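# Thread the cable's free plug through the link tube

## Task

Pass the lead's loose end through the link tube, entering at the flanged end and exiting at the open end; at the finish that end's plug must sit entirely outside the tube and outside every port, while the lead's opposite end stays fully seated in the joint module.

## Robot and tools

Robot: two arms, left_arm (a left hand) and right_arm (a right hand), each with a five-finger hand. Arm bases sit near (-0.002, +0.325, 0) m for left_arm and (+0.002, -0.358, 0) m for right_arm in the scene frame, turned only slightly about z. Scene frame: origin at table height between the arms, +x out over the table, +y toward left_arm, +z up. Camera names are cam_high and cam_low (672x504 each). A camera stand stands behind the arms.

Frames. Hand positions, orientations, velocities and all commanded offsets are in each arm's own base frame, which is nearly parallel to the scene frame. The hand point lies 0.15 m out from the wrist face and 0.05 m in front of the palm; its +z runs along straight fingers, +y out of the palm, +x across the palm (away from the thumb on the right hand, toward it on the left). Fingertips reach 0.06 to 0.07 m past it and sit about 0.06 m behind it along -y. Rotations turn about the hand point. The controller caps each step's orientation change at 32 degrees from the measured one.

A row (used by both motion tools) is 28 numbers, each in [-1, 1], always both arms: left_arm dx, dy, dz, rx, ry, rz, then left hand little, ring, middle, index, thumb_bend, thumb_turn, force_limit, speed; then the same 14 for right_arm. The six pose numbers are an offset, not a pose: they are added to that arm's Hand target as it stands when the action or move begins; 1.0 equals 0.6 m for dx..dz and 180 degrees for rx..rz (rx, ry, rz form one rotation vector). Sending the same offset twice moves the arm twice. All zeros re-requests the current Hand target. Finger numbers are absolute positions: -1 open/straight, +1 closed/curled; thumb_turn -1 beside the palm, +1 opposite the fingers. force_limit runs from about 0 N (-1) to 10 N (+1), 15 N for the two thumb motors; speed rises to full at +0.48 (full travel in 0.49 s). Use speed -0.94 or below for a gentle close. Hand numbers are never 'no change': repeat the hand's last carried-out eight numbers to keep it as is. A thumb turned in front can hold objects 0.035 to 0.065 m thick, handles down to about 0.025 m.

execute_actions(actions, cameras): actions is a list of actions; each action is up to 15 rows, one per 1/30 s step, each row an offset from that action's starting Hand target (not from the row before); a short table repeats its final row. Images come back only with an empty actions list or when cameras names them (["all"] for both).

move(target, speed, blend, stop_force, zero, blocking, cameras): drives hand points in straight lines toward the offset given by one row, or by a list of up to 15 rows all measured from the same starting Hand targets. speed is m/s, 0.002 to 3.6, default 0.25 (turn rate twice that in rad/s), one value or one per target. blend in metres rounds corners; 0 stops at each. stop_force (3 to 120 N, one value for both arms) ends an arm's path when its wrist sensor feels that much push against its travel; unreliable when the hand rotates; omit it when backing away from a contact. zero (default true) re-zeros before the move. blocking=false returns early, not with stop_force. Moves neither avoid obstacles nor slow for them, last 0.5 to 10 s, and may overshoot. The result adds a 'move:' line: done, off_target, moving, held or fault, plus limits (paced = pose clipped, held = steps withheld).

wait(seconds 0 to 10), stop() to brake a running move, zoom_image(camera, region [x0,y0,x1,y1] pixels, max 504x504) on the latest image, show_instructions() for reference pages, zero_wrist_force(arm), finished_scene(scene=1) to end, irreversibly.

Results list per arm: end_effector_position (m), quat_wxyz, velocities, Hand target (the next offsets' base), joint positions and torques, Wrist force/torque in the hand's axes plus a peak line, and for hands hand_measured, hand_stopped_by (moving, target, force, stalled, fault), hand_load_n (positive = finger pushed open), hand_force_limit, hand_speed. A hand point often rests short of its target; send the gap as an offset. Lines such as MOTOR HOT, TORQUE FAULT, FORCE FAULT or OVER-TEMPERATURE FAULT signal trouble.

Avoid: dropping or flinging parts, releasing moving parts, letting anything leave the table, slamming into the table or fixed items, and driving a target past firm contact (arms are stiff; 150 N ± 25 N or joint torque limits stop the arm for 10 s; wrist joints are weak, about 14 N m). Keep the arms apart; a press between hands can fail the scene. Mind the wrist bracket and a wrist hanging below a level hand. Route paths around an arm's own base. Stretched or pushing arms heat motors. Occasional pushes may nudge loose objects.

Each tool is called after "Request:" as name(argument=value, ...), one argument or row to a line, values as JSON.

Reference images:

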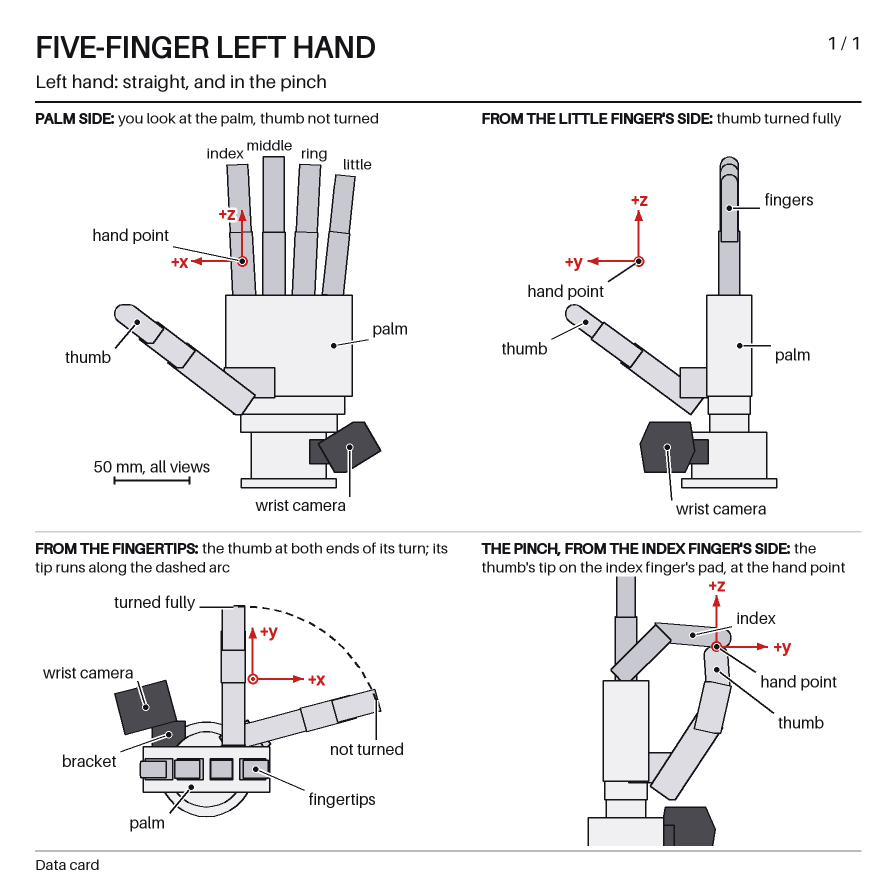

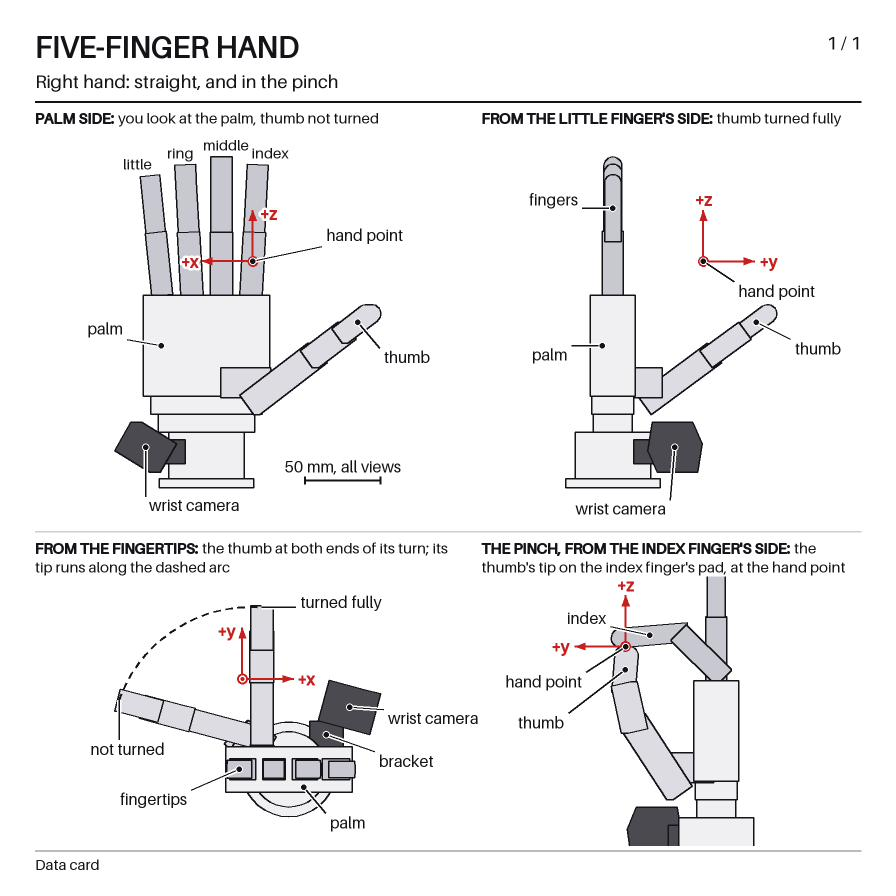

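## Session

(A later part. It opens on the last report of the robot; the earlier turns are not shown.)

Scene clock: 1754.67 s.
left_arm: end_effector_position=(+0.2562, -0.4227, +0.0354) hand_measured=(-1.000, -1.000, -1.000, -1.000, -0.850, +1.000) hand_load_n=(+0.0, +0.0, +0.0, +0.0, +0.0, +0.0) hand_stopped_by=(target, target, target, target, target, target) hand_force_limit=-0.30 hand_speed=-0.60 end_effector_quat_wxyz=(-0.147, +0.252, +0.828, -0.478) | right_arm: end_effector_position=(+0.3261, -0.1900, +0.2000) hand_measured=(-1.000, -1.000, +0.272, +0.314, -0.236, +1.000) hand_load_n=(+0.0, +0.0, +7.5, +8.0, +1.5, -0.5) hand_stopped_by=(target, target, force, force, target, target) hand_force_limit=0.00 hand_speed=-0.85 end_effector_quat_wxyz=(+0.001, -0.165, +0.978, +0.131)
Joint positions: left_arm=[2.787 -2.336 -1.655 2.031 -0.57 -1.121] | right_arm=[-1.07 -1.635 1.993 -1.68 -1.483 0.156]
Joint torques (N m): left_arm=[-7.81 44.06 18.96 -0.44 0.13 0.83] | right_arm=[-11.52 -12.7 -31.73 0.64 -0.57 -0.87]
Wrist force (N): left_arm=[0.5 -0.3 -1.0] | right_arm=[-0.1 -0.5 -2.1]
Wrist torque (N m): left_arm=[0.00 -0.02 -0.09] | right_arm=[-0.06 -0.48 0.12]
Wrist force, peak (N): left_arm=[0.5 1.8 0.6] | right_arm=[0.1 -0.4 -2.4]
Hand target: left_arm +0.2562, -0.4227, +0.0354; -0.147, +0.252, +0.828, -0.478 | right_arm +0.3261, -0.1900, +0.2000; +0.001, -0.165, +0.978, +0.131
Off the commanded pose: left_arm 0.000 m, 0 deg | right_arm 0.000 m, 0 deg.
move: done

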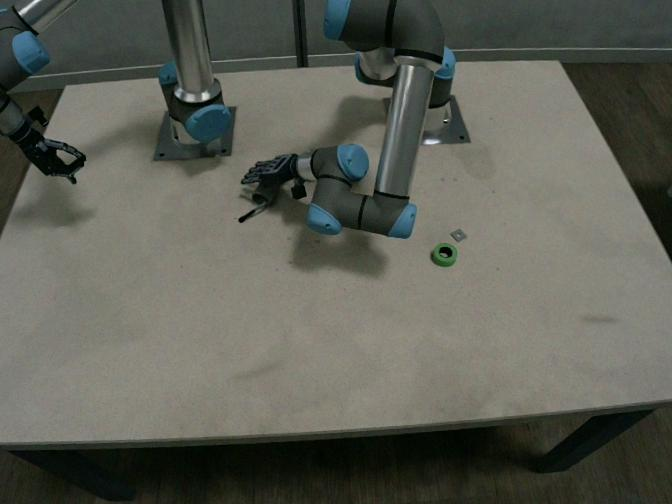

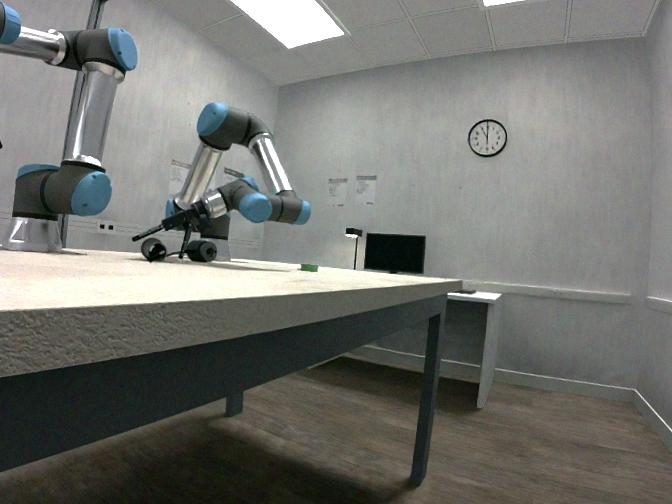

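Request:
move(
  target=[
    [0,0,0.1,0,0,0,-1,-1,-1,-1,-0.85,1,-0.3,-0.6,0,0,0,0,0,0,-1,-1,0.61,0.61,-0.235,1,0.0,-0.85],
    [0.05,0.03,0.3,0,0,0,-1,-1,-1,-1,-0.85,1,-0.3,-0.6,0,0,0,0,0,0,-1,-1,0.61,0.61,-0.235,1,0.0,-0.85],
  ],
  speed=[0.06,0.15],
  blend=0.01,
  cameras=["cam_low","cam_high"],
)

Request:
zoom_image(
  camera="cam_low",
  region=[125, 215, 235, 275],
)

Request:
zoom_image(
  camera="cam_high",
  region=[230, 150, 320, 240],
)

Scene clock: 1762.47 s.
left_arm: end_effector_position=(+0.2862, -0.4048, +0.2153) hand_measured=(-1.000, -1.000, -1.000, -1.000, -0.850, +1.000) hand_load_n=(+0.0, +0.0, +0.0, +0.0, +0.0, +0.0) hand_stopped_by=(target, target, target, target, target, target) hand_force_limit=-0.30 hand_speed=-0.60 end_effector_quat_wxyz=(-0.147, +0.252, +0.828, -0.478) | right_arm: end_effector_position=(+0.3261, -0.1900, +0.2000) hand_measured=(-1.000, -1.000, +0.272, +0.314, -0.236, +1.000) hand_load_n=(+0.0, +0.0, +7.5, +8.0, +1.5, -0.5) hand_stopped_by=(target, target, force, force, target, target) hand_force_limit=0.00 hand_speed=-0.85 end_effector_quat_wxyz=(+0.001, -0.165, +0.978, +0.131)
Joint positions: left_arm=[2.844 -2.107 -1.513 1.582 -0.594 -1.027] | right_arm=[-1.07 -1.635 1.993 -1.68 -1.483 0.156]
Joint torques (N m): left_arm=[5.32 45.02 23.31 -4.19 -0.95 2.1] | right_arm=[-11.32 -12.5 -31.44 0.57 -0.47 -0.75]
Wrist force (N): left_arm=[0.5 -0.1 -0.2] | right_arm=[0.0 -0.4 -2.2]
Wrist torque (N m): left_arm=[-0.01 0.00 -0.14] | right_arm=[-0.03 -0.48 0.13]
Wrist force, peak (N): left_arm=[0.6 -0.4 -1.2] | right_arm=[0.0 -0.5 -2.4]
Hand target: left_arm +0.2862, -0.4047, +0.2154; -0.147, +0.252, +0.828, -0.478 | right_arm +0.3261, -0.1900, +0.2000; +0.001, -0.165, +0.978, +0.131
Off the commanded pose: left_arm 0.000 m, 0 deg | right_arm 0.000 m, 0 deg.
move: done

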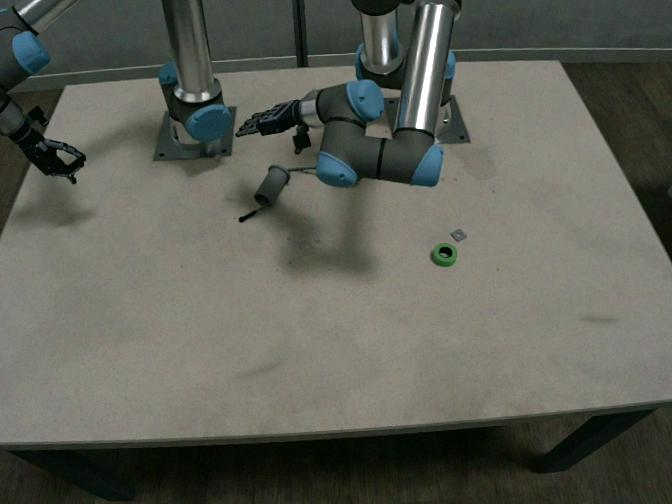

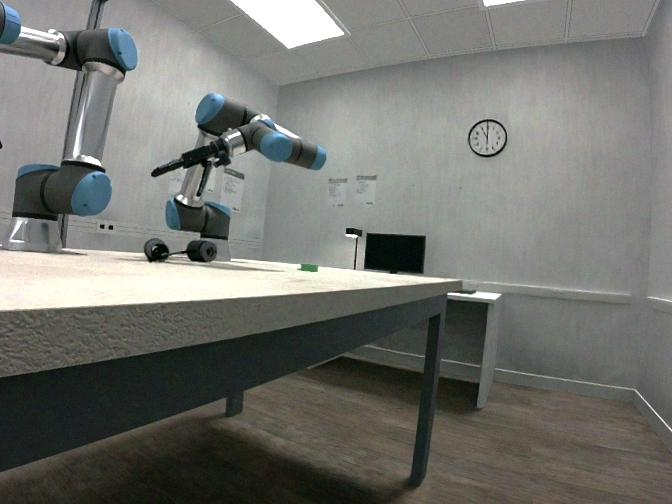

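Scaled by 4.582 from the camera's 672x504 image, which has a finer 960x720 frame.

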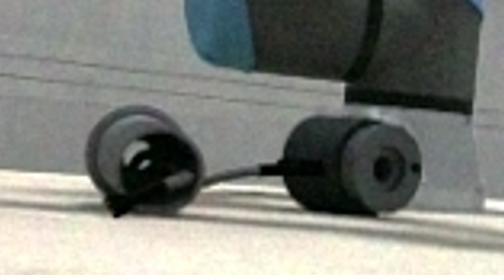

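Scaled by 5.600 from the camera's 672x504 image, which has a finer 960x720 frame.

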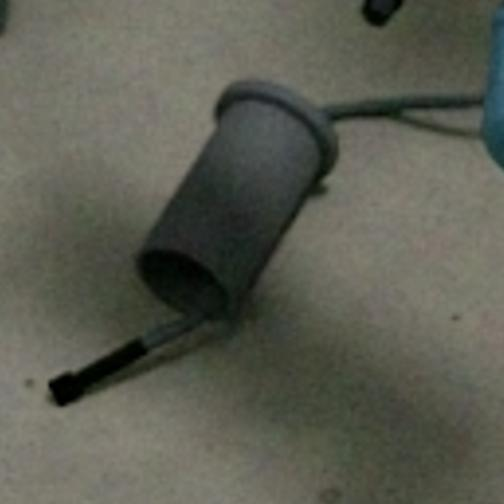

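Request:
move(
  target=[0.2,0.25,0.1,0,0,0,-1,-1,-1,-1,-0.85,1,-0.3,-0.6,0,0,0,0,0,0,-1,-1,0.61,0.61,-0.235,1,0.0,-0.85],
  speed=0.2,
  cameras=["cam_low","cam_high"],
)

Request:
zoom_image(
  camera="cam_low",
  region=[135, 225, 225, 270],
)

Request:
zoom_image(
  camera="cam_high",
  region=[230, 130, 370, 230],
)

Scene clock: 1768.57 s.
left_arm: end_effector_position=(+0.4061, -0.2548, +0.2754) hand_measured=(-1.000, -1.000, -1.000, -1.000, -0.850, +1.000) hand_load_n=(+0.0, +0.0, +0.0, +0.0, +0.0, +0.0) hand_stopped_by=(target, target, target, target, target, target) hand_force_limit=-0.30 hand_speed=-0.60 end_effector_quat_wxyz=(-0.147, +0.252, +0.828, -0.478) | right_arm: end_effector_position=(+0.3261, -0.1900, +0.2000) hand_measured=(-1.000, -1.000, +0.272, +0.314, -0.236, +1.000) hand_load_n=(+0.0, +0.0, +7.5, +8.0, +1.5, -0.5) hand_stopped_by=(target, target, force, force, target, target) hand_force_limit=0.00 hand_speed=-0.85 end_effector_quat_wxyz=(+0.001, -0.165, +0.978, +0.131)
Joint positions: left_arm=[3.172 -2.155 -1.339 1.132 -0.79 -0.611] | right_arm=[-1.07 -1.635 1.993 -1.68 -1.483 0.156]
Joint torques (N m): left_arm=[4.85 33.43 25.23 -4.14 -1.73 2.08] | right_arm=[-10.72 -12.31 -31.72 0.62 -0.58 -0.61]
Wrist force (N): left_arm=[0.1 -0.5 -0.2] | right_arm=[-0.1 -0.3 -2.2]
Wrist torque (N m): left_arm=[-0.06 0.06 -0.11] | right_arm=[-0.04 -0.48 0.13]
Wrist force, peak (N): left_arm=[0.6 -0.5 0.9] | right_arm=[0.1 -0.7 -2.3]
Hand target: left_arm +0.4062, -0.2547, +0.2754; -0.147, +0.252, +0.828, -0.478 | right_arm +0.3261, -0.1900, +0.2000; +0.001, -0.165, +0.978, +0.131
Off the commanded pose: left_arm 0.000 m, 0 deg | right_arm 0.000 m, 0 deg.
move: done

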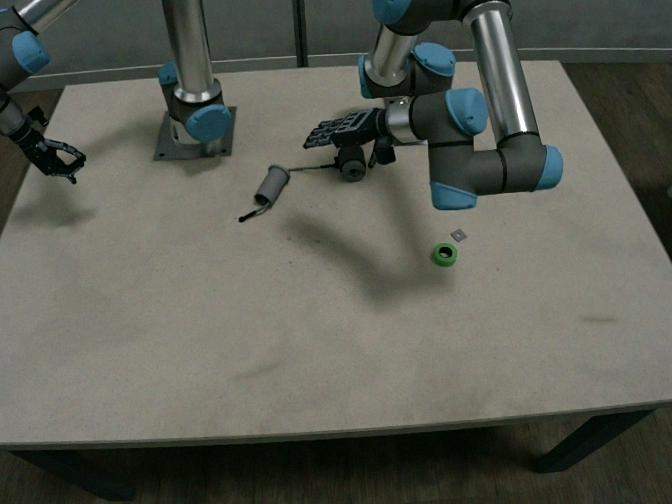

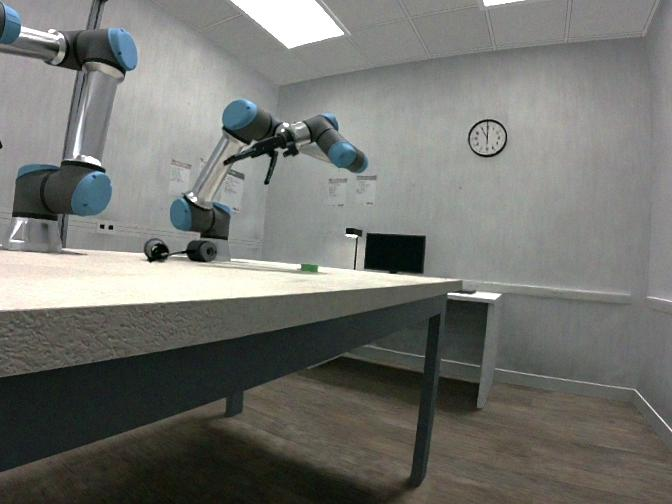

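Scaled by 5.600 from the camera's 672x504 image, which has a finer 960x720 frame.

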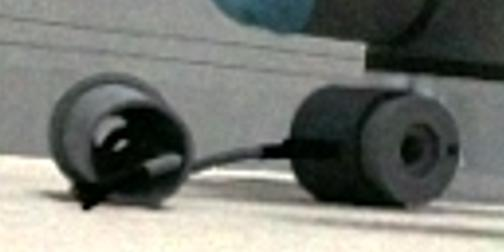

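Scaled by 3.600 from the camera's 672x504 image, which has a finer 960x720 frame.

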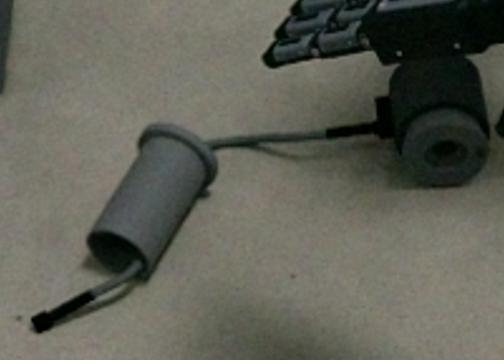

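Request:
finished_scene(
)

The scene is finished: the task was done.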